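## Task

Using the lot numbers printed on the shelf edge beneath each spot (several spots may carry the same number), place one cardboard box from lot 451 and one from lot 434 on the desk, fully supported with nothing overhanging its edge. All remaining cardboard boxes must stay on their own shelves. A lot missing from the storeroom is skipped. The robot must not fall or be left tilted, or the task fails.

## Robot and tools

Robot: a simulated Hello Robot Stretch 3 with a single arm. It has a two-wheeled base (0.33 m long, 0.34 m wide, round rear) that turns about the point midway between its drive wheels, 0.05 m behind the front edge. A lift rides up a mast, and a telescoping arm reaches out to the robot's right. The base cannot slide sideways, so to shift the gripper forward or back you drive the base. With the arm in and wrist folded, a turn sweeps a 0.28 m radius; an unfolded level wrist reaches beyond that. Loose objects may occasionally get a small shove from outside.

Frames: base frame has its origin on the floor between the drive wheels, x forward, y left, z up, metres. hand_pose is reported in it, at the point where closed fingertips meet (with wrist joints at zero: its x up, y back along the arm toward the mast, z toward the rear). The odometry frame is the base frame at scene start; base_odometry counts wheel turns only, heading in rad (-3.142 to 3.142, left positive).

Tool move: one action per call. Either "servos": "reboot" alone (re-enables any servo that shut itself off; it then holds its position), or "base" and/or "joints", optionally with "speeds", "pace", "contact_limits". Also "cameras" (list of head_camera, nav_camera, wrist_camera, or all; empty list = no images; omitted = all) and "blocking" (true/omitted: returns when all motion rests; false: returns in about 0.5 s while motion continues). Motions start together and may finish at different times.
- base: an object with exactly one key, a relative offset from where the base last reported itself. translate_m: metres, forward positive, -3 to 3. rotate_rad: radians, left positive, -6.4 to 6.4.
- joints: absolute targets by name (one set for the one arm), each optional. lift_m 0 to 1.1; arm_m 0 to 0.52; wrist_yaw_rad -1.345 to 4.42 (0 along the arm, positive toward the front); wrist_pitch_rad -1.57 to 0.451 (0 level, negative tips fingers down); wrist_roll_rad -2.911 to 2.918 (0 fingers side by side); gripper_m -0.089 to 0.179 (larger is wider; fingertip gap is 0.007 less when nearly shut, 0.025 less when wide); head_pan_rad -3.953 to 1.73 (0 forward, positive left, -1.57 along the arm); head_tilt_rad -1.53 to 0.419 (negative looks down). Done tolerances: lift/arm ±0.004, yaw/roll ±0.02, pitch ±0.05, gripper ±0.004, head ±0.1.
- pace: "default" or "max". Default/max top speeds: translate 0.12/0.30 m/s, rotate 0.76/1.90 rad/s, lift 0.11/0.15 m/s, arm 0.14/0.40 m/s. The base is capped at 0.10 m/s and 0.63 rad/s unless lift_m < 0.30, arm_m < 0.03 and wrist_yaw_rad > 2.54. speeds: per-key top speed replacing pace, up to the max value.
- contact_limits: only alongside that key's own command. arm_m, translate_m, rotate_rad take a motor_effort percentage (1 to 100) at which the motion halts; lift_m takes {"down": n, "up": n} as force beyond free motion (below about 12 may trip in free motion; default roughly 32-47 down, 21-36 up). Base moves have no contact stop unless given one; then each wheel halts on its own, which can swing the robot.
Unknown keys make a call invalid; out-of-range values get it refused. A refused call, or an uncommanded stop, cancels the rest of that reply's move, wait and finished_scene calls.

wait: seconds 0 to 10, plus cameras; returns state and images, earlier if running moves settle. stop: brakes all running motions (status "stopped"); braking may drift off path. zoom_image: camera plus region [x0, y0, x1, y1] in pixels, at most 504 by 504, of that camera's latest image. finished_scene: scene = the current scene's number; ends it irreversibly, and the goal must hold without the robot.

Results: base_status and joint_status per motion: done, moving, off_target (rested away from target, may still push), stopped, contact_stop (lift or arm goes slack until commanded again), time_out (after 14 s), torque_fault (wrist/head servo shut off after sustained strain; needs reboot). on_its_own lists uncommanded behaviour; "held at" there is a target, not a reading. motor_effort in percent, positive toward higher values, bracket = peak of last action; wrist pitch tops out near 45, roll near 72. turned_by_wheels vs turned_by_imu: trust the IMU if they differ by over 0.15 rad. base_tilt in degrees (forward/right positive, about 4 degrees of fixed error). lidar_m: 12 sectors of 30 degrees, first straight ahead, counter-clockwise; sees only a plane 0.17 m high (legs, not tabletops); "-" means nothing or closer than 0.15 m. wrist_depth_mm and head_depth_mm: 7x7 grids of median depth, "-" for unreadable. The head_camera image arrives rotated; turn it a quarter clockwise. nav_camera needs a quarter counterclockwise. Calibration: K and T_world_to_cam map base frame to camera, with small per-scene errors.

Gripper: close to below object width to grasp; open at least 0.05 above width to release. Readings do not confirm a hold; re-send to regrip if it slips.

Cautions: before folding (yaw to 3.0) or unfolding the wrist, have lift_m 0.32-0.95, pitch -0.4, roll near 0; folded, lift may go to 0.25. With yaw below -0.4 keep pitch at -0.5 or lower. Wrist and head never contact-stop. Pushing into something fixed with the gripper above about 0.45 m, or driving while holding or hooking something fixed, can tip the robot; back off if base_tilt shows a lean. Avoid drops, releasing moving items, slams, hard hits and heavy pushes. A running move continues between calls.

Each tool is called by a JSON object that holds its "fn" and its "kwargs".

## Session

{"fn": "move", "kwargs": {"joints": {"head_pan_rad": -0.4, "head_tilt_rad": -0.3}, "cameras": ["head_camera","nav_camera"]}}

{"fn": "move", "kwargs": {"joints": {"head_pan_rad": -1.57, "head_tilt_rad": -0.3}, "cameras": ["head_camera","nav_camera"]}}

{"fn": "move", "kwargs": {"joints": {"head_pan_rad": -2.8, "head_tilt_rad": -0.3}, "cameras": ["head_camera","nav_camera"]}}

{"fn": "move", "kwargs": {"joints": {"head_pan_rad": 1.2, "head_tilt_rad": -0.3}, "cameras": ["head_camera","nav_camera"]}}

Scene clock: 0.83 s.
move: done
base_odometry: x=+0.000 y=+0.000 heading=+0.000
turned_by_wheels: +0.000
turned_by_imu: +0.000
base_tilt: forward=-0.4 right=-1.2
lidar_m: 0.73 0.73 0.85 1.53 2.66 1.26 1.01 1.11 1.82 1.62 1.39 0.83
head_depth_mm: 1009 1070 1152 1248 1366 1483 1507 / 910 968 1034 1110 1192 1286 1409 / 833 880 930 994 1061 1136 1229 / 768 806 850 898 956 1019 1089 / 711 745 781 821 867 916 975 / 663 691 721 757 797 842 889 / 619 646 672 705 742 789 825
base_status: not commanded
joint_positions: lift_m=+0.374 arm_m=+0.001 wrist_yaw_rad=+3.009 wrist_pitch_rad=-0.462 wrist_roll_rad=+0.000 gripper_m=+0.037 head_pan_rad=-0.409 head_tilt_rad=-0.301
joint_status: all done
measured_speeds: all 0
motor_effort: left_wheel=-0.2(0.7) right_wheel=+0.4(1.1) lift_m=+23.0(23.8) arm_m=-4.3(5.1) wrist_yaw_rad=+0.1(1.1) wrist_pitch_rad=+1.9(2.0) wrist_roll_rad=+0.1(0.2) gripper_m=+0.5(0.8) head_pan_rad=-1.2(4.6) head_tilt_rad=-3.7(8.6)
hand_pose: x=+0.0076 y=+0.0712 z=+0.3774 quat_wxyz=(+0.207, +0.697, +0.116, +0.676) (m; base frame)
wrist_depth_mm: - 138 - - - 870 - / - 150 - - - 976 - / - 167 919 - - 943 - / 814 776 204 810 798 803 760 / 701 671 212 660 658 677 662 / 600 599 126 578 128 576 574 / 530 534 288 355 499 513 513
pictures: head_camera (sideways), nav_camera (sideways)
camera_calibration:
head_camera: T_world_to_cam=[[-0.244083, 0.0554367, -0.968169, 1.27703], [0.434216, 0.89894, -0.0579965, 0.0725398], [0.86711, -0.434551, -0.243487, 0.267184], [0, 0, 0, 1]] pos_world=[0.048524, -0.019898, 1.30564]
nav_camera: T_world_to_cam=[[0.255769, -0.0923003, 0.962322, -1.21102], [-0.384511, -0.923019, 0.0136658, 0.0346819], [0.88698, -0.373518, -0.27157, 0.301286], [0, 0, 0, 1]] pos_world=[0.0558429, 0.0327701, 1.24674]

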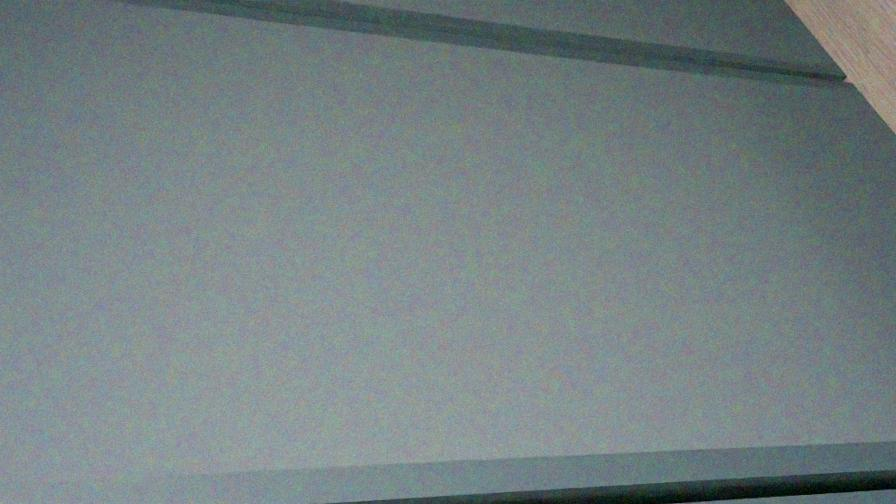

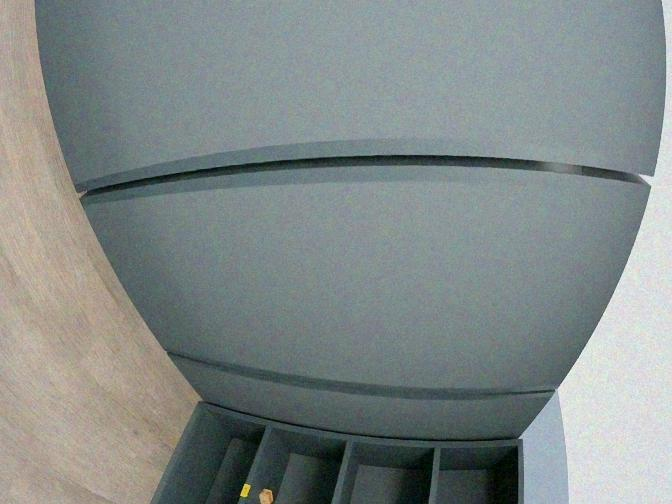

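Scene clock: 1.93 s.
move: done
base_odometry: x=+0.000 y=+0.000 heading=+0.000
turned_by_wheels: +0.000
turned_by_imu: +0.000
base_tilt: forward=-0.3 right=-1.2
lidar_m: 0.72 0.73 0.85 1.53 2.66 1.26 1.01 1.11 1.81 1.63 1.39 0.83
head_depth_mm: 1815 1818 1903 2284 2453 2038 1561 / 1934 2034 2137 2064 2095 2010 1551 / 1859 1993 2099 2239 2309 1955 1544 / 1710 1937 2053 2139 2144 1919 1544 / 1420 1867 1967 1927 1828 1832 1522 / 1485 1768 1907 1991 1934 1870 1527 / 1633 1769 1861 1966 1927 1846 1517
base_status: not commanded
joint_positions: lift_m=+0.374 arm_m=+0.001 wrist_yaw_rad=+3.009 wrist_pitch_rad=-0.462 wrist_roll_rad=+0.000 gripper_m=+0.037 head_pan_rad=-1.603 head_tilt_rad=-0.301
joint_status: all done
measured_speeds: all 0
motor_effort: left_wheel=-0.2(1.0) right_wheel=+0.7(1.2) lift_m=+23.7(24.0) arm_m=-6.5(6.5) wrist_yaw_rad=-1.0(2.1) wrist_pitch_rad=+1.8(2.1) wrist_roll_rad=+0.0(0.3) gripper_m=+0.7(0.8) head_pan_rad=+2.3(6.1) head_tilt_rad=-2.1(6.1)
hand_pose: x=+0.0076 y=+0.0712 z=+0.3774 quat_wxyz=(+0.207, +0.697, +0.116, +0.676) (m; base frame)
wrist_depth_mm: - 138 - - - 862 - / - 150 - - - 972 - / - 167 912 - - 953 - / 825 771 203 810 809 802 761 / 704 684 211 666 653 680 667 / 597 597 126 578 128 581 586 / 534 539 286 352 501 513 510
pictures: head_camera (sideways), nav_camera (sideways)
camera_calibration:
head_camera: T_world_to_cam=[[-0.0382846, 0.247345, -0.968171, 1.27579], [0.99565, -0.0729219, -0.0580011, 0.0690533], [-0.0849471, -0.96618, -0.243477, 0.272927], [0, 0, 0, 1]] pos_world=[0.00327474, -0.0468285, 1.30564]
nav_camera: T_world_to_cam=[[0.00830197, -0.271794, 0.96232, -1.20952], [-0.999746, 0.017909, 0.013683, 0.0385117], [-0.0209531, -0.962189, -0.271577, 0.306801], [0, 0, 0, 1]] pos_world=[0.0549718, -0.0342314, 1.24674]

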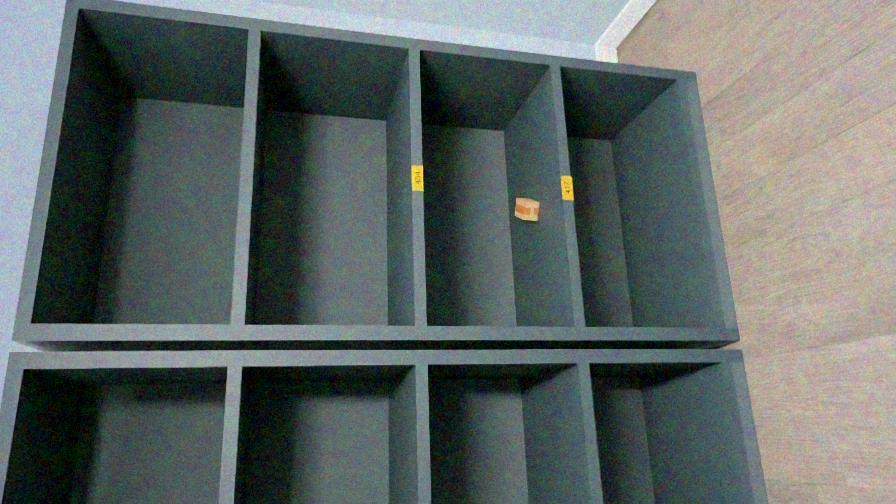

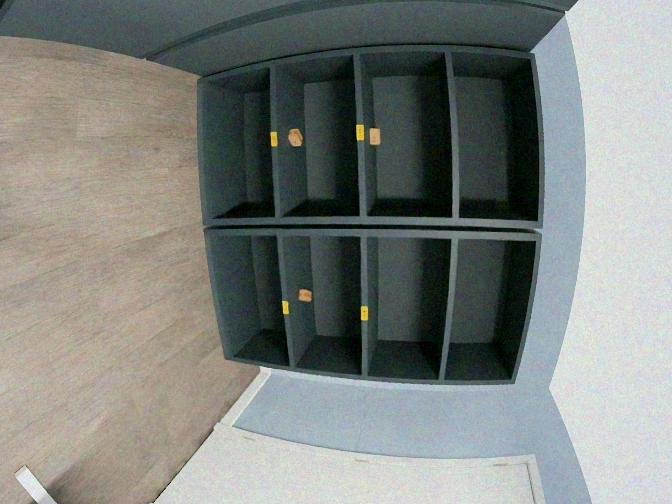

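Scene clock: 3.07 s.
move: done
base_odometry: x=+0.000 y=+0.000 heading=+0.000
turned_by_wheels: +0.000
turned_by_imu: +0.000
base_tilt: forward=-0.3 right=-1.3
lidar_m: 0.72 0.73 0.85 1.53 2.66 1.26 1.01 1.11 1.81 1.63 1.39 0.83
head_depth_mm: 1340 1394 1466 1521 1350 931 1552 / 1338 1405 1472 1538 1344 965 1509 / 1345 1412 1484 1545 1319 957 1541 / 1348 1420 1483 1563 1316 951 1443 / 1364 1432 1495 1575 1638 1707 1525 / 1365 1429 1494 1568 1679 1744 1517 / 1361 1418 1490 1580 1663 1745 1524
base_status: not commanded
joint_positions: lift_m=+0.374 arm_m=+0.001 wrist_yaw_rad=+3.009 wrist_pitch_rad=-0.462 wrist_roll_rad=+0.000 gripper_m=+0.037 head_pan_rad=-2.837 head_tilt_rad=-0.301
joint_status: all done
measured_speeds: translate_m=+0.000 rotate_rad=+0.000 lift_m=+0.000 arm_m=+0.000 wrist_yaw_rad=+0.000 wrist_pitch_rad=+0.000 wrist_roll_rad=+0.000 head_pan_rad=+0.024 head_tilt_rad=+0.000
motor_effort: left_wheel=-0.3(0.7) right_wheel=+0.3(1.0) lift_m=+23.1(24.0) arm_m=-8.2(8.2) wrist_yaw_rad=-0.9(1.4) wrist_pitch_rad=+1.9(2.0) wrist_roll_rad=+0.0(0.3) gripper_m=+0.0(0.8) head_pan_rad=+3.9(5.4) head_tilt_rad=-0.7(4.8)
hand_pose: x=+0.0076 y=+0.0712 z=+0.3774 quat_wxyz=(+0.207, +0.697, +0.116, +0.676) (m; base frame)
wrist_depth_mm: - 138 - - - 852 - / - 151 - - - 977 - / - 167 930 - - 944 - / 822 763 203 807 802 789 758 / 695 674 211 666 650 670 669 / 595 596 126 575 129 576 574 / 526 541 289 354 500 511 510
pictures: head_camera (sideways), nav_camera (sideways)
camera_calibration:
head_camera: T_world_to_cam=[[0.220807, 0.117873, -0.968168, 1.2742], [0.26016, -0.963821, -0.0580104, 0.0735246], [-0.939979, -0.23907, -0.243484, 0.278187], [0, 0, 0, 1]] pos_world=[-0.0389907, -0.0128239, 1.30564]
nav_camera: T_world_to_cam=[[-0.253782, -0.0976384, 0.962321, -1.20791], [-0.313522, 0.949483, 0.0136544, 0.0343072], [-0.91504, -0.298243, -0.271573, 0.312305], [0, 0, 0, 1]] pos_world=[-0.0100174, -0.0573695, 1.24674]

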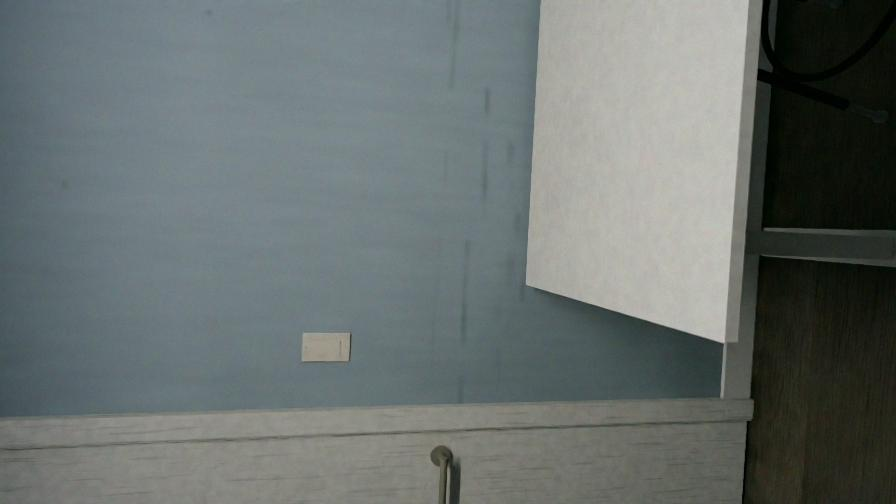

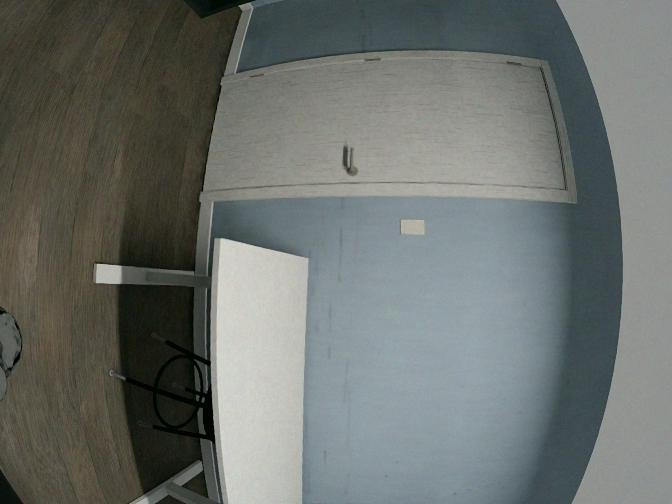

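Scene clock: 6.30 s.
move: done
base_odometry: x=+0.000 y=+0.000 heading=+0.000
turned_by_wheels: +0.000
turned_by_imu: +0.000
base_tilt: forward=-0.3 right=-1.1
lidar_m: 0.72 0.73 0.85 1.53 2.66 1.25 1.01 1.11 1.81 1.63 1.39 0.83
head_depth_mm: 755 775 794 815 838 863 887 / 843 863 887 917 945 977 1011 / 948 980 1011 1045 1090 1134 1189 / 1087 1131 1170 1214 1276 1334 1385 / 1281 1334 1403 1472 1541 1633 1526 / 2367 2479 2587 2709 2652 1888 1526 / 2309 2399 2499 2624 2657 1965 1508
base_status: not commanded
joint_positions: lift_m=+0.374 arm_m=+0.001 wrist_yaw_rad=+3.009 wrist_pitch_rad=-0.462 wrist_roll_rad=+0.000 gripper_m=+0.037 head_pan_rad=+1.208 head_tilt_rad=-0.301
joint_status: all done
measured_speeds: translate_m=+0.000 rotate_rad=+0.000 lift_m=+0.000 arm_m=+0.000 wrist_yaw_rad=+0.000 wrist_pitch_rad=+0.000 wrist_roll_rad=+0.000 head_pan_rad=-0.024 head_tilt_rad=+0.000
motor_effort: left_wheel=+0.1(0.8) right_wheel=+0.0(1.1) lift_m=+23.9(24.5) arm_m=-12.8(13.3) wrist_yaw_rad=-1.4(1.6) wrist_pitch_rad=+1.9(2.1) wrist_roll_rad=-0.1(0.3) gripper_m=+0.6(1.1) head_pan_rad=-3.3(7.2) head_tilt_rad=+1.5(4.2)
hand_pose: x=+0.0076 y=+0.0712 z=+0.3774 quat_wxyz=(+0.207, +0.697, +0.116, +0.676) (m; base frame)
wrist_depth_mm: - 139 - - - 853 - / - 151 - - - 970 - / - 167 896 - - 947 - / 841 763 203 815 809 792 778 / 687 670 211 661 658 673 665 / 603 595 126 573 128 578 573 / 524 539 287 354 499 513 508
pictures: head_camera (sideways), nav_camera (sideways)
camera_calibration:
head_camera: T_world_to_cam=[[-0.0440114, -0.246398, -0.968169, 1.27581], [-0.91819, 0.391873, -0.0579918, 0.0806804], [0.393688, 0.886411, -0.243487, 0.270079], [0, 0, 0, 1]] pos_world=[0.0239033, 0.0433404, 1.30564]
nav_camera: T_world_to_cam=[[0.0802919, 0.259798, 0.962319, -1.20997], [0.939903, -0.341167, 0.0136834, 0.0266334], [0.331867, 0.903388, -0.271578, 0.304625], [0, 0, 0, 1]] pos_world=[-0.0289767, 0.0482395, 1.24674]

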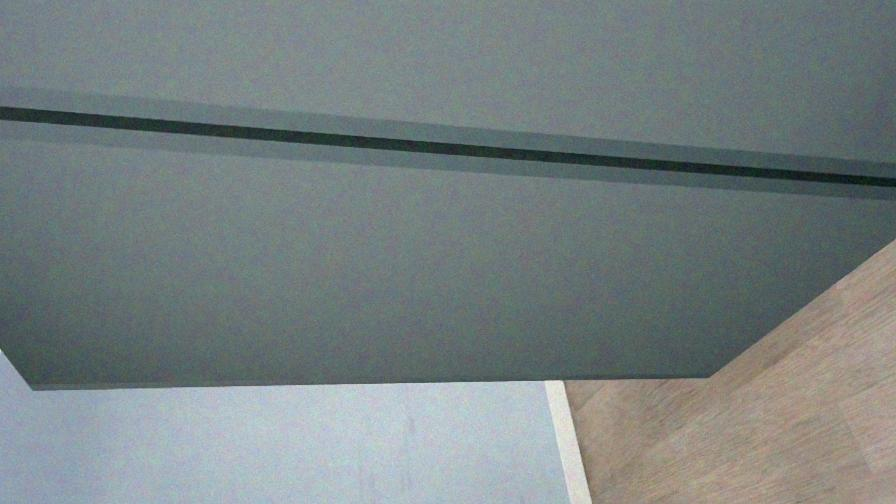

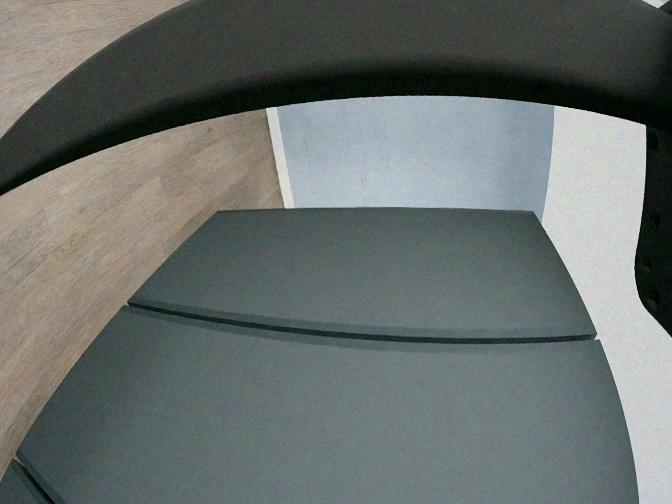

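{"fn": "move", "kwargs": {"joints": {"head_pan_rad": -1.2, "head_tilt_rad": -0.3}, "cameras": ["head_camera"]}}

{"fn": "zoom_image", "kwargs": {"camera": "head_camera", "region": [380, 130, 630, 270]}}

{"fn": "move", "kwargs": {"joints": {"head_pan_rad": -1.6, "head_tilt_rad": -0.3}, "cameras": ["head_camera"]}}

{"fn": "zoom_image", "kwargs": {"camera": "head_camera", "region": [380, 130, 630, 270]}}

Scene clock: 14.80 s.
move: done
base_odometry: x=+0.000 y=+0.000 heading=+0.000
turned_by_wheels: +0.000
turned_by_imu: +0.000
base_tilt: forward=-0.3 right=-1.3
lidar_m: 0.72 0.73 0.85 1.53 2.66 1.26 1.01 1.11 1.81 1.62 1.39 0.83
head_depth_mm: 1491 1791 1900 1992 2040 1927 1574 / 1542 1677 1572 1619 1701 1784 1554 / 1682 1855 1965 2045 1990 1894 1539 / 1699 1885 1965 2067 2127 1875 1534 / 1740 1888 2008 2102 2098 1883 1525 / 1621 1785 1873 1893 1905 1871 1523 / 1457 1509 1548 1595 1636 1694 1518
base_status: not commanded
joint_positions: lift_m=+0.374 arm_m=+0.001 wrist_yaw_rad=+3.009 wrist_pitch_rad=-0.462 wrist_roll_rad=+0.000 gripper_m=+0.037 head_pan_rad=-1.208 head_tilt_rad=-0.300
joint_status: all done
measured_speeds: translate_m=+0.000 rotate_rad=+0.000 lift_m=+0.000 arm_m=+0.000 wrist_yaw_rad=+0.000 wrist_pitch_rad=+0.000 wrist_roll_rad=+0.000 head_pan_rad=+0.024 head_tilt_rad=+0.000
motor_effort: left_wheel=-0.6(0.7) right_wheel=-0.1(1.4) lift_m=+24.6(25.2) arm_m=-12.5(13.3) wrist_yaw_rad=-0.3(1.6) wrist_pitch_rad=+1.9(2.0) wrist_roll_rad=+0.1(0.4) gripper_m=+1.0(1.0) head_pan_rad=+3.6(4.8) head_tilt_rad=+5.0(8.0)
hand_pose: x=+0.0076 y=+0.0712 z=+0.3774 quat_wxyz=(+0.207, +0.697, +0.116, +0.676) (m; base frame)
wrist_depth_mm: - 138 - - - 860 - / - 151 - - - 984 - / - 167 913 - - 945 - / 845 766 203 819 807 791 773 / 696 667 212 661 656 675 664 / 600 596 126 568 129 577 575 / 526 534 287 351 500 510 512
pictures: head_camera (sideways)
camera_calibration:
head_camera: T_world_to_cam=[[-0.130148, 0.212536, -0.968447, 1.27675], [0.947083, 0.315706, -0.0579922, 0.0692987], [0.293419, -0.924748, -0.242378, 0.269263], [0, 0, 0, 1]] pos_world=[0.0215277, -0.0442321, 1.30574]

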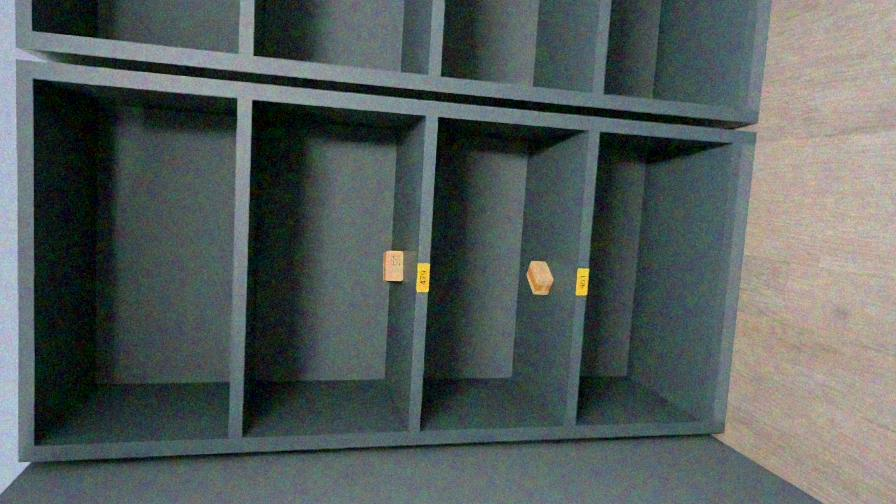

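Scaled by 2.016 from the camera's 896x504 image, which has a finer 1280x720 frame.

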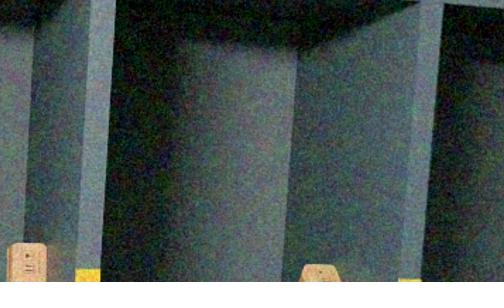

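Scene clock: 15.63 s.
move: done
base_odometry: x=+0.000 y=+0.000 heading=+0.000
turned_by_wheels: +0.000
turned_by_imu: +0.000
base_tilt: forward=-0.3 right=-1.2
lidar_m: 0.72 0.73 0.85 1.53 2.66 1.26 1.01 1.11 1.81 1.63 1.39 0.83
head_depth_mm: 1841 1801 1896 2329 2430 2043 1574 / 1942 2015 2114 2073 2096 2027 1556 / 1822 2004 2142 2246 2310 1980 1546 / 1829 1946 2060 2147 2145 1909 1540 / 1573 1859 1974 1953 1898 1835 1539 / 1495 1682 1878 1980 1946 1806 1533 / 1623 1765 1863 1946 1928 1851 1515
base_status: not commanded
joint_positions: lift_m=+0.374 arm_m=+0.001 wrist_yaw_rad=+3.009 wrist_pitch_rad=-0.462 wrist_roll_rad=+0.000 gripper_m=+0.037 head_pan_rad=-1.609 head_tilt_rad=-0.300
joint_status: all done
measured_speeds: all 0
motor_effort: left_wheel=+0.0(0.8) right_wheel=+0.1(0.8) lift_m=+25.4(25.4) arm_m=-12.4(13.2) wrist_yaw_rad=+0.1(1.4) wrist_pitch_rad=+1.9(2.0) wrist_roll_rad=+0.1(0.2) gripper_m=+0.6(0.9) head_pan_rad=-1.5(4.2) head_tilt_rad=+5.0(8.3)
hand_pose: x=+0.0076 y=+0.0712 z=+0.3774 quat_wxyz=(+0.207, +0.697, +0.116, +0.676) (m; base frame)
wrist_depth_mm: - 138 - - - 861 - / - 150 - - - 979 - / - 167 928 - - 933 - / 831 768 203 813 810 802 772 / 697 669 212 656 655 667 667 / 599 600 126 573 129 585 575 / 523 538 287 353 498 509 508
pictures: head_camera (sideways)
camera_calibration:
head_camera: T_world_to_cam=[[-0.0369501, 0.246266, -0.968498, 1.27623], [0.995205, -0.0787659, -0.0579973, 0.0691], [-0.0905674, -0.965996, -0.242174, 0.27134], [0, 0, 0, 1]] pos_world=[0.00296261, -0.0467355, 1.30574]

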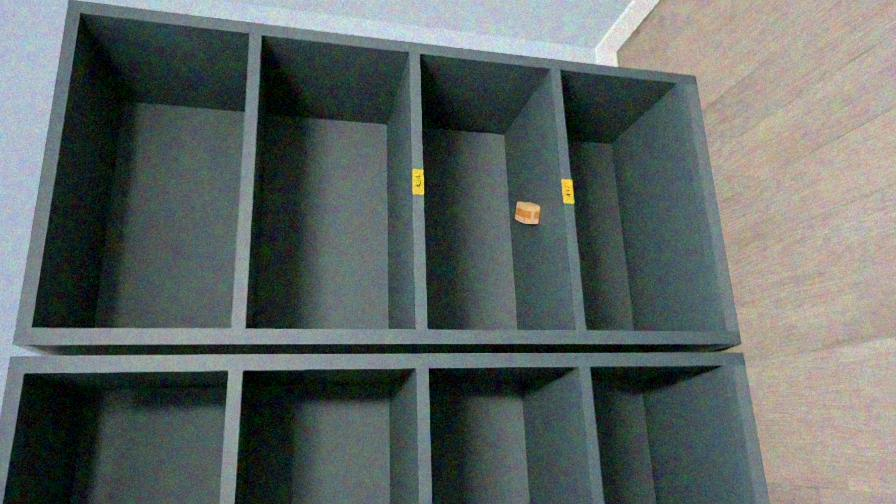

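Scaled by 2.016 from the camera's 896x504 image, which has a finer 1280x720 frame.

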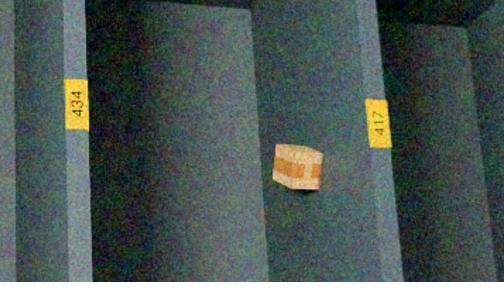

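{"fn": "move", "kwargs": {"joints": {"head_pan_rad": -1.2, "head_tilt_rad": -0.3}, "cameras": ["head_camera"]}}

{"fn": "zoom_image", "kwargs": {"camera": "head_camera", "region": [400, 220, 610, 340]}}

Scene clock: 23.33 s.
move: done
base_odometry: x=+0.000 y=+0.000 heading=+0.000
turned_by_wheels: +0.000
turned_by_imu: +0.000
base_tilt: forward=-0.2 right=-1.4
lidar_m: 0.72 0.73 0.85 1.53 2.66 1.26 1.01 1.11 1.81 1.63 1.39 0.83
head_depth_mm: 1383 1448 1883 1993 2030 1940 1570 / 1594 1806 1891 1640 1696 1784 1559 / 1693 1857 1936 2043 2009 1911 1553 / 1704 1861 1979 2063 2124 1886 1545 / 1722 1915 2032 2105 2117 1884 1522 / 1584 1688 1763 1804 1884 1874 1523 / 1413 1453 1481 1527 1569 1623 1526
base_status: not commanded
joint_positions: lift_m=+0.374 arm_m=+0.001 wrist_yaw_rad=+3.009 wrist_pitch_rad=-0.462 wrist_roll_rad=+0.000 gripper_m=+0.037 head_pan_rad=-1.187 head_tilt_rad=-0.300
joint_status: all done
measured_speeds: all 0
motor_effort: left_wheel=-0.3(0.8) right_wheel=-0.1(1.2) lift_m=+24.8(25.7) arm_m=-12.4(13.1) wrist_yaw_rad=-0.4(1.6) wrist_pitch_rad=+1.8(2.0) wrist_roll_rad=+0.1(0.2) gripper_m=+0.2(1.0) head_pan_rad=+1.3(5.9) head_tilt_rad=+5.2(7.6)
hand_pose: x=+0.0076 y=+0.0712 z=+0.3774 quat_wxyz=(+0.207, +0.697, +0.116, +0.676) (m; base frame)
wrist_depth_mm: - 138 - - - 877 - / - 151 - - - 940 - / - 167 934 - - 945 - / 833 761 203 815 803 795 764 / 696 673 212 667 645 674 669 / 595 597 126 578 129 573 574 / 520 539 285 354 502 510 504
pictures: head_camera (sideways)
camera_calibration:
head_camera: T_world_to_cam=[[-0.13448, 0.209589, -0.968498, 1.27682], [0.940286, 0.335411, -0.0579772, 0.0694024], [0.312694, -0.918461, -0.24218, 0.268903], [0, 0, 0, 1]] pos_world=[0.0223639, -0.0439088, 1.30574]

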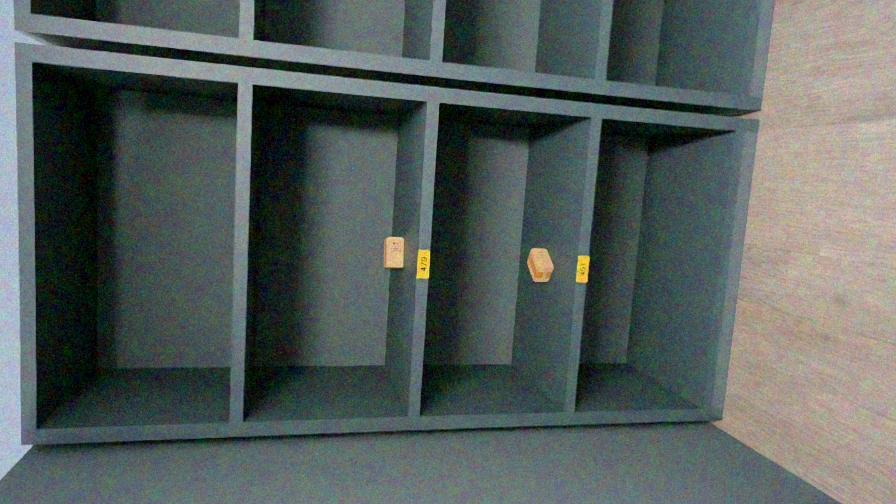

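Scaled by 2.400 from the camera's 896x504 image, which has a finer 1280x720 frame.

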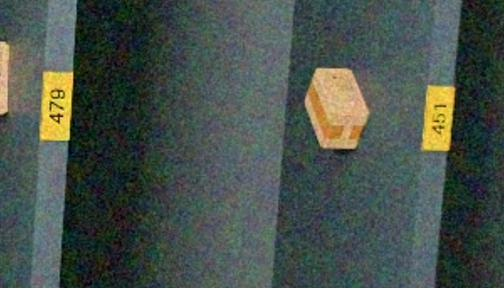

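{"fn": "move", "kwargs": {"base": {"rotate_rad": -1.3}, "pace": "max", "joints": {"head_pan_rad": 0, "head_tilt_rad": -0.5}, "cameras": ["head_camera"]}}

Scene clock: 64.73 s.
move: done
base_odometry: x=+0.000 y=+0.000 heading=-1.300
turned_by_wheels: -1.300
turned_by_imu: -1.278
base_tilt: forward=-0.3 right=-1.2
lidar_m: 1.63 0.98 0.74 0.72 0.76 1.08 2.65 1.64 1.01 1.11 1.61 1.96
head_depth_mm: 1675 1830 1986 2083 2011 1625 1318 / 1353 1632 1934 2036 1991 1612 1311 / 1667 1808 1693 1803 1930 1604 1309 / 1679 1842 2038 2137 1947 1599 1301 / 1698 1862 2029 2114 1948 1601 1289 / 1711 1876 2040 2088 1949 1580 1294 / 1611 1663 1709 1773 1878 1569 1286
base_status: done
joint_positions: lift_m=+0.374 arm_m=+0.001 wrist_yaw_rad=+3.009 wrist_pitch_rad=-0.462 wrist_roll_rad=+0.000 gripper_m=+0.037 head_pan_rad=+0.001 head_tilt_rad=-0.500
joint_status: all done
measured_speeds: all 0
motor_effort: left_wheel=+8.1(12.1) right_wheel=-9.7(13.6) lift_m=+25.8(26.7) arm_m=-12.7(13.7) wrist_yaw_rad=-0.7(2.1) wrist_pitch_rad=+1.9(2.0) wrist_roll_rad=-0.3(0.3) gripper_m=-0.1(1.0) head_pan_rad=-3.1(5.3) head_tilt_rad=-4.6(7.3)
hand_pose: x=+0.0076 y=+0.0712 z=+0.3774 quat_wxyz=(+0.207, +0.697, +0.116, +0.676) (m; base frame)
wrist_depth_mm: - 138 - - - - - / - 151 161 - - - - / 843 167 175 - 903 - - / 839 766 203 819 811 791 792 / 689 667 212 661 654 672 667 / 602 601 126 574 129 584 584 / 526 537 288 353 501 513 511
pictures: head_camera (sideways)
camera_calibration:
head_camera: T_world_to_cam=[[-0.4323, -0.0468758, -0.90051, 1.18991], [0.0270438, 0.997525, -0.0649085, 0.0839573], [0.901324, -0.0524132, -0.429963, 0.509668], [0, 0, 0, 1]] pos_world=[0.0527523, -0.00125817, 1.29612]

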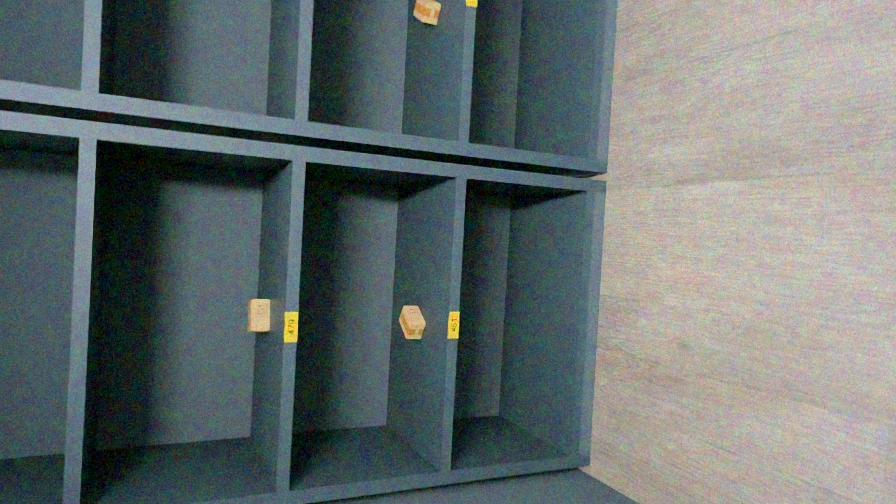

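{"fn": "move", "kwargs": {"base": {"rotate_rad": -0.03}, "cameras": []}}

{"fn": "move", "kwargs": {"base": {"translate_m": 0.97}, "joints": {"lift_m": 0.28}, "pace": "max", "cameras": []}}

{"fn": "move", "kwargs": {"base": {"rotate_rad": 1.583}, "pace": "max", "cameras": []}}

{"fn": "move", "kwargs": {"base": {"translate_m": 0.18}, "joints": {"lift_m": 0.55, "head_pan_rad": -1.57, "head_tilt_rad": -0.7}, "pace": "max", "cameras": ["head_camera"]}}

{"fn": "move", "kwargs": {"joints": {"wrist_yaw_rad": 0}, "cameras": []}}

{"fn": "move", "kwargs": {"joints": {"wrist_pitch_rad": 0, "gripper_m": 0.16}, "cameras": ["head_camera","wrist_camera"]}}

Scene clock: 92.73 s.
move: done
base_odometry: x=+0.000 y=+0.000 heading=-1.329
turned_by_wheels: -0.030
turned_by_imu: -0.029
base_tilt: forward=-0.3 right=-1.1
lidar_m: 1.62 1.01 0.75 0.73 0.76 1.05 2.66 1.64 1.01 1.11 1.59 1.96
head_depth_mm: 1692 1859 2009 2070 2001 1630 1324 / 1415 1819 2015 2056 1978 1615 1308 / 1506 1631 1618 1782 1936 1603 1311 / 1669 1848 2012 2103 1955 1611 1301 / 1696 1831 2019 2100 1962 1581 1303 / 1702 1850 2020 2091 1951 1575 1295 / 1680 1814 1771 1816 1902 1569 1288
base_status: done
joint_positions: lift_m=+0.374 arm_m=+0.001 wrist_yaw_rad=+3.009 wrist_pitch_rad=-0.462 wrist_roll_rad=+0.000 gripper_m=+0.037 head_pan_rad=+0.000 head_tilt_rad=-0.500
joint_status: not commanded
measured_speeds: all 0
motor_effort: left_wheel=+7.5(11.9) right_wheel=-9.5(12.5) lift_m=+26.3(27.0) arm_m=-12.0(13.1) wrist_yaw_rad=+0.1(1.2) wrist_pitch_rad=+2.0(2.0) wrist_roll_rad=-0.1(0.3) gripper_m=+0.4(0.9) head_pan_rad=-3.4(3.5) head_tilt_rad=-4.1(5.0)
hand_pose: x=+0.0076 y=+0.0712 z=+0.3774 quat_wxyz=(+0.207, +0.697, +0.116, +0.676) (m; base frame)
wrist_depth_mm: - 138 - - - - - / - 151 161 - 813 - - / - 167 176 - 909 - 947 / 831 769 203 811 797 793 786 / 697 676 211 654 655 668 660 / 600 597 126 573 129 578 573 / 524 537 288 354 506 516 512
pictures: none
No camera images: "cameras" was empty.

Scene clock: 97.70 s.
move: done
base_odometry: x=+0.232 y=-0.942 heading=-1.329
turned_by_wheels: +0.000
turned_by_imu: +0.001
base_tilt: forward=-0.3 right=-1.2
lidar_m: 0.82 0.92 0.74 0.71 0.74 1.04 3.59 1.75 1.46 1.56 1.30 0.68
head_depth_mm: 585 578 619 675 755 905 1217 / 744 874 836 726 778 855 963 / 894 974 1046 770 1186 954 1168 / 898 975 1033 761 1231 947 1229 / 905 978 1035 752 1219 940 1222 / 906 976 1037 791 1215 935 1220 / 905 979 1040 782 1211 932 1216
base_status: done
joint_positions: lift_m=+0.280 arm_m=+0.001 wrist_yaw_rad=+3.009 wrist_pitch_rad=-0.463 wrist_roll_rad=+0.000 gripper_m=+0.037 head_pan_rad=+0.000 head_tilt_rad=-0.500
joint_status: all done
measured_speeds: all 0
motor_effort: left_wheel=+2.0(16.3) right_wheel=+6.0(10.7) lift_m=+28.2(31.6) arm_m=-12.1(13.3) wrist_yaw_rad=-0.1(1.9) wrist_pitch_rad=+2.2(2.2) wrist_roll_rad=+0.0(0.4) gripper_m=+0.5(1.1) head_pan_rad=-2.8(3.8) head_tilt_rad=-2.9(4.9)
hand_pose: x=+0.0076 y=+0.0710 z=+0.2827 quat_wxyz=(+0.208, +0.697, +0.117, +0.676) (m; base frame)
wrist_depth_mm: - 138 - - 722 - - / - 151 161 - 789 - - / 796 166 182 781 795 781 755 / 681 630 203 653 657 652 644 / 564 563 211 535 536 542 542 / 487 297 126 285 129 471 474 / 262 267 247 257 401 417 416
pictures: none
No camera images: "cameras" was empty.

Scene clock: 99.83 s.
move: done
base_odometry: x=+0.232 y=-0.942 heading=+0.253
turned_by_wheels: +1.583
turned_by_imu: +1.551
base_tilt: forward=-0.3 right=-1.1
lidar_m: 0.70 0.74 1.01 3.59 2.04 1.47 1.56 1.31 0.68 0.79 0.92 0.73
head_depth_mm: 566 621 660 725 803 902 1028 / 560 606 670 736 818 919 1027 / 561 607 663 727 805 906 1032 / 560 606 660 727 805 905 1025 / 562 607 663 727 807 905 1028 / 562 607 659 727 804 905 1029 / 562 607 661 724 807 904 1030
base_status: done
joint_positions: lift_m=+0.280 arm_m=+0.001 wrist_yaw_rad=+3.009 wrist_pitch_rad=-0.463 wrist_roll_rad=+0.000 gripper_m=+0.037 head_pan_rad=+0.000 head_tilt_rad=-0.500
joint_status: not commanded
measured_speeds: all 0
motor_effort: left_wheel=-5.7(14.8) right_wheel=+8.9(14.2) lift_m=+24.1(28.5) arm_m=-12.6(13.5) wrist_yaw_rad=+0.8(1.3) wrist_pitch_rad=+2.1(2.3) wrist_roll_rad=-0.2(0.3) gripper_m=+0.0(0.9) head_pan_rad=-2.3(3.5) head_tilt_rad=-2.5(3.6)
hand_pose: x=+0.0076 y=+0.0710 z=+0.2827 quat_wxyz=(+0.208, +0.697, +0.117, +0.676) (m; base frame)
wrist_depth_mm: - 139 - - - - - / - 151 - - - - 874 / 839 167 745 829 811 791 762 / 682 621 202 658 653 643 638 / 564 565 211 539 529 546 544 / 490 296 126 284 129 473 467 / 262 267 246 258 399 417 412
pictures: none
No camera images: "cameras" was empty.

Scene clock: 102.43 s.
move: done
base_odometry: x=+0.406 y=-0.897 heading=+0.253
turned_by_wheels: +0.000
turned_by_imu: +0.000
base_tilt: forward=-0.3 right=-1.2
lidar_m: 0.53 0.55 0.76 2.16 2.15 1.61 1.74 1.47 0.76 1.11 0.74 0.54
head_depth_mm: 909 964 739 1027 964 1125 1186 / 908 985 737 1248 1020 1279 1177 / 911 985 767 1244 1016 1292 1173 / 912 985 759 1238 1039 1290 1171 / 910 971 744 1226 1033 1271 1157 / 911 970 737 1212 1023 1271 1161 / 913 970 725 1203 1015 1266 1149
base_status: done
joint_positions: lift_m=+0.550 arm_m=+0.001 wrist_yaw_rad=+3.009 wrist_pitch_rad=-0.463 wrist_roll_rad=+0.000 gripper_m=+0.037 head_pan_rad=-1.574 head_tilt_rad=-0.705
joint_status: all done
measured_speeds: all 0
motor_effort: left_wheel=-0.1(9.2) right_wheel=+3.6(14.4) lift_m=+27.9(34.2) arm_m=-11.6(13.1) wrist_yaw_rad=-0.2(2.1) wrist_pitch_rad=+2.1(2.3) wrist_roll_rad=-0.2(0.3) gripper_m=+0.3(0.9) head_pan_rad=+3.3(4.6) head_tilt_rad=+3.0(8.2)
hand_pose: x=+0.0076 y=+0.0710 z=+0.5526 quat_wxyz=(+0.208, +0.697, +0.117, +0.676) (m; base frame)
wrist_depth_mm: - 139 - - - - - / - 150 - - - - - / - 167 - - - - - / - - 204 - - - - / 929 939 211 896 890 897 - / 816 795 126 766 129 768 - / 707 722 287 702 681 687 683
pictures: head_camera (sideways)
camera_calibration:
head_camera: T_world_to_cam=[[-0.0445761, 0.606474, -0.793853, 1.04839], [0.997438, -0.0174881, -0.069368, 0.0838343], [-0.0559528, -0.794911, -0.60414, 0.742144], [0, 0, 0, 1]] pos_world=[0.00463875, -0.0444182, 1.28644]

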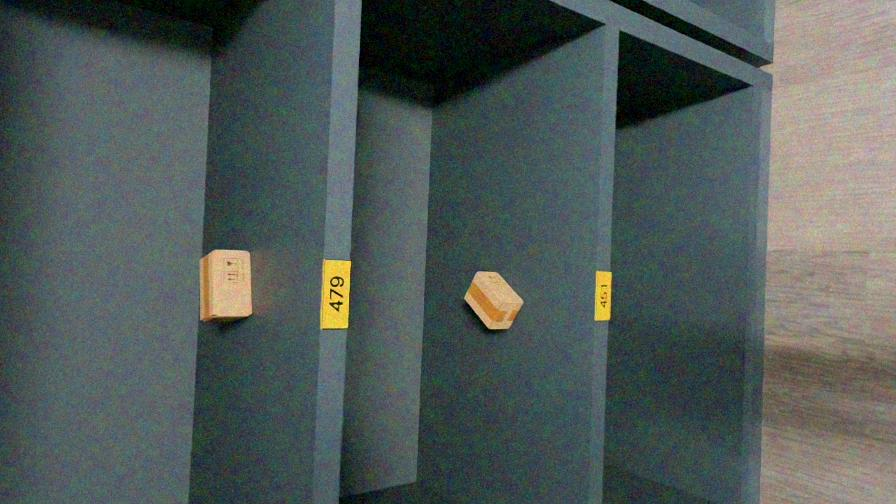

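Scene clock: 104.93 s.
move: done
base_odometry: x=+0.406 y=-0.897 heading=+0.253
turned_by_wheels: +0.000
turned_by_imu: +0.000
base_tilt: forward=-0.3 right=-1.2
lidar_m: 0.53 0.55 0.75 2.15 2.15 1.61 1.74 1.46 0.76 1.11 0.74 0.55
head_depth_mm: 907 980 754 1033 972 1130 1189 / 907 981 739 1234 1024 1278 1188 / 915 977 735 1244 1019 1300 1177 / 911 982 763 1243 1011 1296 686 / 913 981 754 1241 1037 1285 1137 / 912 968 748 1235 1032 1279 1163 / 912 973 736 1192 1023 1266 1152
base_status: not commanded
joint_positions: lift_m=+0.550 arm_m=+0.001 wrist_yaw_rad=+0.003 wrist_pitch_rad=-0.463 wrist_roll_rad=+0.000 gripper_m=+0.037 head_pan_rad=-1.570 head_tilt_rad=-0.700
joint_status: all done
measured_speeds: all 0
motor_effort: left_wheel=-0.6(0.9) right_wheel=+4.0(4.5) lift_m=+23.6(28.0) arm_m=-10.3(11.7) wrist_yaw_rad=-4.6(6.4) wrist_pitch_rad=+2.2(2.3) wrist_roll_rad=+0.0(0.3) gripper_m=+0.1(0.9) head_pan_rad=+3.6(4.0) head_tilt_rad=+2.7(4.2)
hand_pose: x=-0.0208 y=-0.3640 z=+0.5526 quat_wxyz=(+0.689, +0.164, -0.688, -0.162) (m; base frame)
wrist_depth_mm: - - - 535 - - - / - - - - - - - / - - - - - - - / - - - - - - - / - - - 150 152 - 560 / - - 126 - 126 686 641 / 703 723 673 699 664 682 671
pictures: none
No camera images: "cameras" was empty.

Scene clock: 106.70 s.
move: done
base_odometry: x=+0.406 y=-0.897 heading=+0.253
turned_by_wheels: +0.000
turned_by_imu: +0.000
base_tilt: forward=-0.3 right=-1.2
lidar_m: 0.53 0.55 0.76 2.16 2.16 1.60 1.73 1.47 0.76 1.11 0.74 0.55
head_depth_mm: 904 977 751 1038 972 1128 1187 / 911 981 742 1243 1028 1271 1179 / 910 983 737 1249 1022 1309 1175 / 908 984 765 1248 1012 1295 1155 / 911 982 755 1235 1036 1279 1161 / 908 972 744 1224 1034 1281 1157 / 912 970 735 1199 1017 1257 1156
base_status: not commanded
joint_positions: lift_m=+0.550 arm_m=+0.001 wrist_yaw_rad=+0.003 wrist_pitch_rad=-0.024 wrist_roll_rad=+0.000 gripper_m=+0.160 head_pan_rad=-1.570 head_tilt_rad=-0.700
joint_status: all done
measured_speeds: all 0
motor_effort: left_wheel=-0.2(0.8) right_wheel=+3.2(4.4) lift_m=+25.8(26.5) arm_m=-9.5(10.7) wrist_yaw_rad=-3.5(4.4) wrist_pitch_rad=+3.9(5.6) wrist_roll_rad=+0.0(0.3) gripper_m=+0.7(82.3) head_pan_rad=+3.5(4.1) head_tilt_rad=+2.1(3.5)
hand_pose: x=-0.0206 y=-0.4012 z=+0.6586 quat_wxyz=(+0.707, +0.010, -0.707, -0.007) (m; base frame)
wrist_depth_mm: - 816 - - - 770 - / - - - - - - - / - 874 - - - - - / - - - 625 - 833 - / - 145 - - - 140 462 / - 125 - - - 135 420 / 112 121 - - - - 110
pictures: head_camera (sideways), wrist_camera
camera_calibration:
head_camera: T_world_to_cam=[[-0.0467528, 0.602594, -0.796677, 1.0521], [0.997493, -0.0142449, -0.0693123, 0.0837179], [-0.0531158, -0.797921, -0.600418, 0.737246], [0, 0, 0, 1]] pos_world=[0.0048402, -0.044536, 1.28665]
wrist_camera: T_world_to_cam=[[-0.998841, -0.0472175, -0.00928259, -0.0267418], [-0.00151068, 0.223572, -0.974686, 0.764085], [0.0480976, -0.973543, -0.223385, -0.076217], [0, 0, 0, 1]] pos_world=[-0.0218907, -0.246291, 0.727469]

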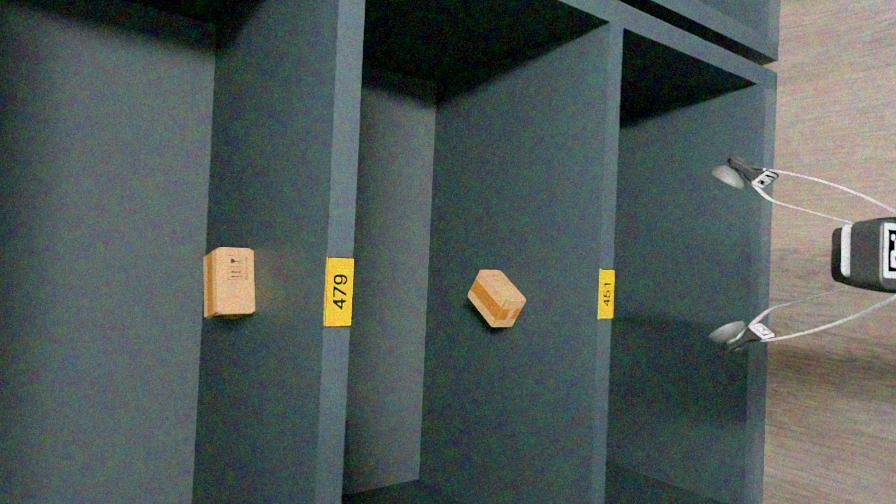

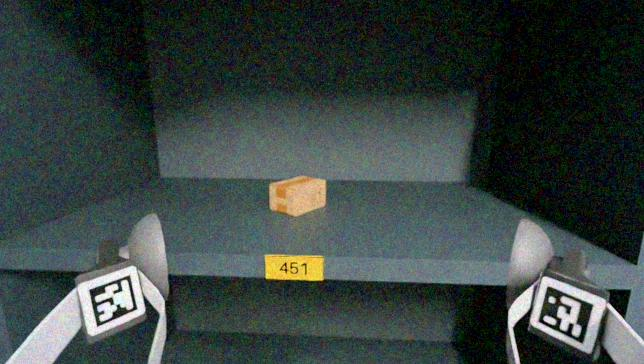

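{"fn": "move", "kwargs": {"base": {"translate_m": 0.08}, "joints": {"arm_m": 0.22, "lift_m": 0.5}, "cameras": ["head_camera","wrist_camera"]}}

Scene clock: 132.93 s.
move: done
base_odometry: x=+0.484 y=-0.877 heading=+0.253
turned_by_wheels: +0.000
turned_by_imu: -0.001
base_tilt: forward=-0.4 right=-1.1
lidar_m: 0.45 0.47 0.65 1.83 2.22 1.66 1.82 1.53 0.80 1.11 0.63 0.46
head_depth_mm: 905 981 749 1186 1033 1213 1190 / 909 982 742 1249 1023 1309 1185 / 909 985 733 1250 1014 650 561 / 912 966 767 1240 1011 682 1129 / 915 984 760 1240 1032 1287 1163 / 911 971 747 1222 1029 1276 1158 / 915 958 739 1122 1025 1215 1151
base_status: done
joint_positions: lift_m=+0.500 arm_m=+0.220 wrist_yaw_rad=+0.003 wrist_pitch_rad=-0.022 wrist_roll_rad=+0.000 gripper_m=+0.160 head_pan_rad=-1.570 head_tilt_rad=-0.700
joint_status: all done
measured_speeds: all 0
motor_effort: left_wheel=+5.2(10.2) right_wheel=+4.9(10.4) lift_m=+30.5(33.1) arm_m=+12.5(15.5) wrist_yaw_rad=-3.3(4.2) wrist_pitch_rad=+3.6(3.8) wrist_roll_rad=+0.2(0.3) gripper_m=+0.6(0.9) head_pan_rad=+3.6(4.0) head_tilt_rad=+1.7(3.8)
hand_pose: x=-0.0207 y=-0.6206 z=+0.6089 quat_wxyz=(+0.707, +0.009, -0.707, -0.007) (m; base frame)
wrist_depth_mm: - 613 - - - - 570 / - 637 - - - - 587 / - - - - - - 606 / - - - 385 - - - / - 145 - 378 - 138 - / 276 127 276 276 275 137 278 / 115 231 229 226 219 216 112
pictures: head_camera (sideways), wrist_camera
camera_calibration:
head_camera: T_world_to_cam=[[-0.0468242, 0.602367, -0.796845, 1.05239], [0.997495, -0.0141396, -0.0693035, 0.0837181], [-0.0530133, -0.798094, -0.600196, 0.737012], [0, 0, 0, 1]] pos_world=[0.00484027, -0.0445371, 1.28675]
wrist_camera: T_world_to_cam=[[-0.998856, -0.0469164, -0.00925335, -0.037543], [-0.00140345, 0.222181, -0.975005, 0.764165], [0.0477996, -0.973876, -0.221992, -0.302037], [0, 0, 0, 1]] pos_world=[-0.0219903, -0.46569, 0.677667]

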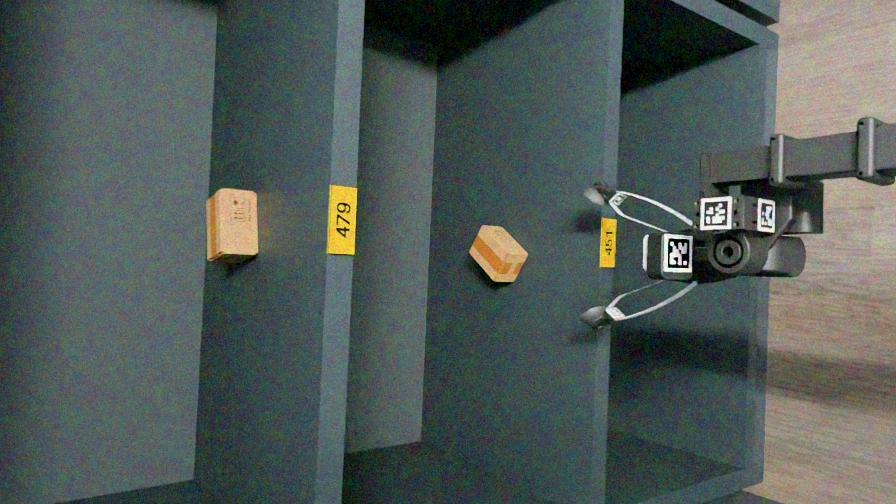

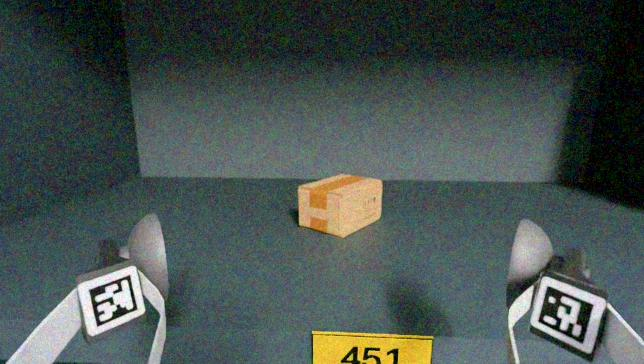

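{"fn": "zoom_image", "kwargs": {"camera": "head_camera", "region": [450, 210, 550, 300]}}

Scaled by 5.040 from the camera's 896x504 image, which has a finer 1280x720 frame.

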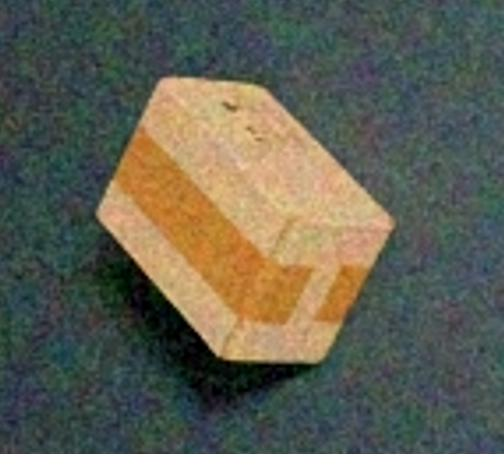

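{"fn": "move", "kwargs": {"base": {"translate_m": 0.09}, "joints": {"wrist_yaw_rad": -0.39, "lift_m": 0.447}, "cameras": []}}

{"fn": "move", "kwargs": {"joints": {"arm_m": 0.40}, "cameras": ["head_camera","wrist_camera"]}}

Scene clock: 185.13 s.
move: done
base_odometry: x=+0.571 y=-0.854 heading=+0.253
turned_by_wheels: +0.000
turned_by_imu: +0.000
base_tilt: forward=-0.2 right=-1.2
lidar_m: 0.36 0.37 0.52 1.46 2.70 1.75 1.90 1.56 0.85 1.08 0.50 0.37
head_depth_mm: 912 981 753 1239 1038 1278 1189 / 906 982 745 1248 1028 1308 1179 / 906 981 777 1246 1017 1267 605 / 911 988 768 1247 1012 1235 669 / 913 988 757 1241 1039 1289 1165 / 914 976 746 1184 1029 1244 1161 / 802 820 736 863 957 1068 1110
base_status: done
joint_positions: lift_m=+0.447 arm_m=+0.220 wrist_yaw_rad=-0.387 wrist_pitch_rad=-0.022 wrist_roll_rad=+0.000 gripper_m=+0.160 head_pan_rad=-1.570 head_tilt_rad=-0.700
joint_status: all done
measured_speeds: all 0
motor_effort: left_wheel=+1.8(10.0) right_wheel=+7.6(9.5) lift_m=+28.5(28.5) arm_m=+5.1(8.3) wrist_yaw_rad=-3.2(5.2) wrist_pitch_rad=+3.7(3.8) wrist_roll_rad=-0.1(0.3) gripper_m=+0.5(1.1) head_pan_rad=+2.7(3.4) head_tilt_rad=+1.6(2.2)
hand_pose: x=-0.1179 y=-0.6017 z=+0.5560 quat_wxyz=(+0.693, -0.128, -0.695, -0.144) (m; base frame)
wrist_depth_mm: - - - - 712 - - / - - - - 740 - - / - - 379 - - - - / - - 364 322 - 322 - / 244 226 244 245 264 272 312 / 180 127 214 231 840 135 - / 112 - - - - - 110
pictures: none
No camera images: "cameras" was empty.

Scene clock: 187.70 s.
move: done
base_odometry: x=+0.571 y=-0.854 heading=+0.253
turned_by_wheels: +0.000
turned_by_imu: +0.000
base_tilt: forward=-0.4 right=-1.2
lidar_m: 0.36 0.37 0.51 1.46 2.70 1.75 1.91 1.56 0.85 1.08 0.50 0.37
head_depth_mm: 911 986 753 1246 1033 1290 1187 / 911 983 742 1242 1025 1312 1179 / 909 983 773 1246 991 732 593 / 911 992 769 1251 987 1230 1171 / 910 987 758 1236 1038 1287 1166 / 915 972 747 1182 1030 1252 1158 / 805 821 733 863 958 1067 1109
base_status: not commanded
joint_positions: lift_m=+0.447 arm_m=+0.400 wrist_yaw_rad=-0.387 wrist_pitch_rad=-0.022 wrist_roll_rad=+0.000 gripper_m=+0.160 head_pan_rad=-1.570 head_tilt_rad=-0.700
joint_status: all done
measured_speeds: all 0
motor_effort: left_wheel=+2.1(2.3) right_wheel=+7.8(8.9) lift_m=+29.4(31.2) arm_m=+13.6(15.1) wrist_yaw_rad=-2.7(4.6) wrist_pitch_rad=+3.6(3.8) wrist_roll_rad=+0.0(0.3) gripper_m=+0.2(1.1) head_pan_rad=+2.8(3.4) head_tilt_rad=+0.5(1.9)
hand_pose: x=-0.1180 y=-0.7817 z=+0.5560 quat_wxyz=(+0.693, -0.128, -0.695, -0.144) (m; base frame)
wrist_depth_mm: - - - - - 552 - / - - - - - 576 - / - - - - - 586 - / - - 204 218 317 319 - / 241 225 209 210 242 243 244 / 164 127 174 174 174 157 175 / 115 125 136 135 136 130 112
pictures: head_camera (sideways), wrist_camera
camera_calibration:
head_camera: T_world_to_cam=[[-0.0468242, 0.602367, -0.796845, 1.05239], [0.997495, -0.0141396, -0.0693035, 0.0837181], [-0.0530133, -0.798094, -0.600196, 0.737012], [0, 0, 0, 1]] pos_world=[0.00484027, -0.0445371, 1.28675]
wrist_camera: T_world_to_cam=[[-0.941717, 0.33628, -0.00920776, 0.163528], [0.0831146, 0.206057, -0.975004, 0.745513], [-0.325977, -0.918943, -0.221997, -0.467197], [0, 0, 0, 1]] pos_world=[-0.0602612, -0.637937, 0.624667]

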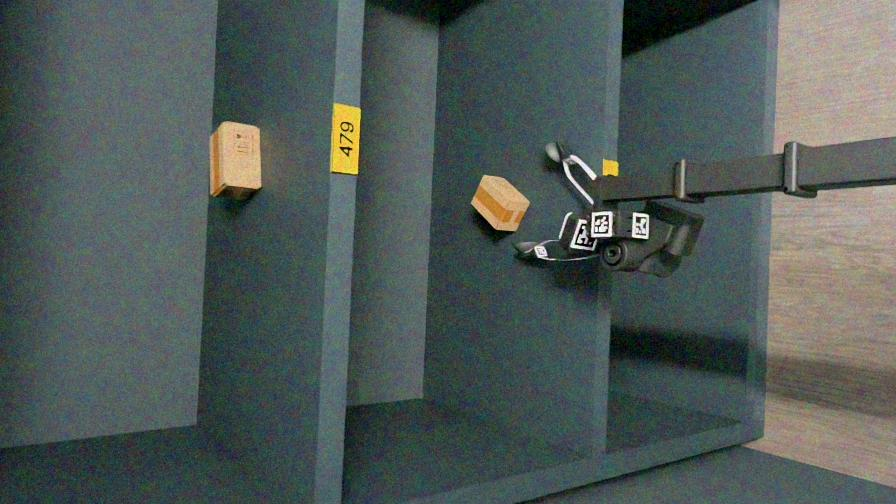

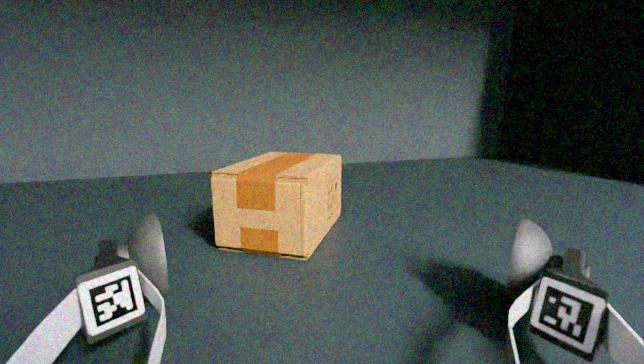

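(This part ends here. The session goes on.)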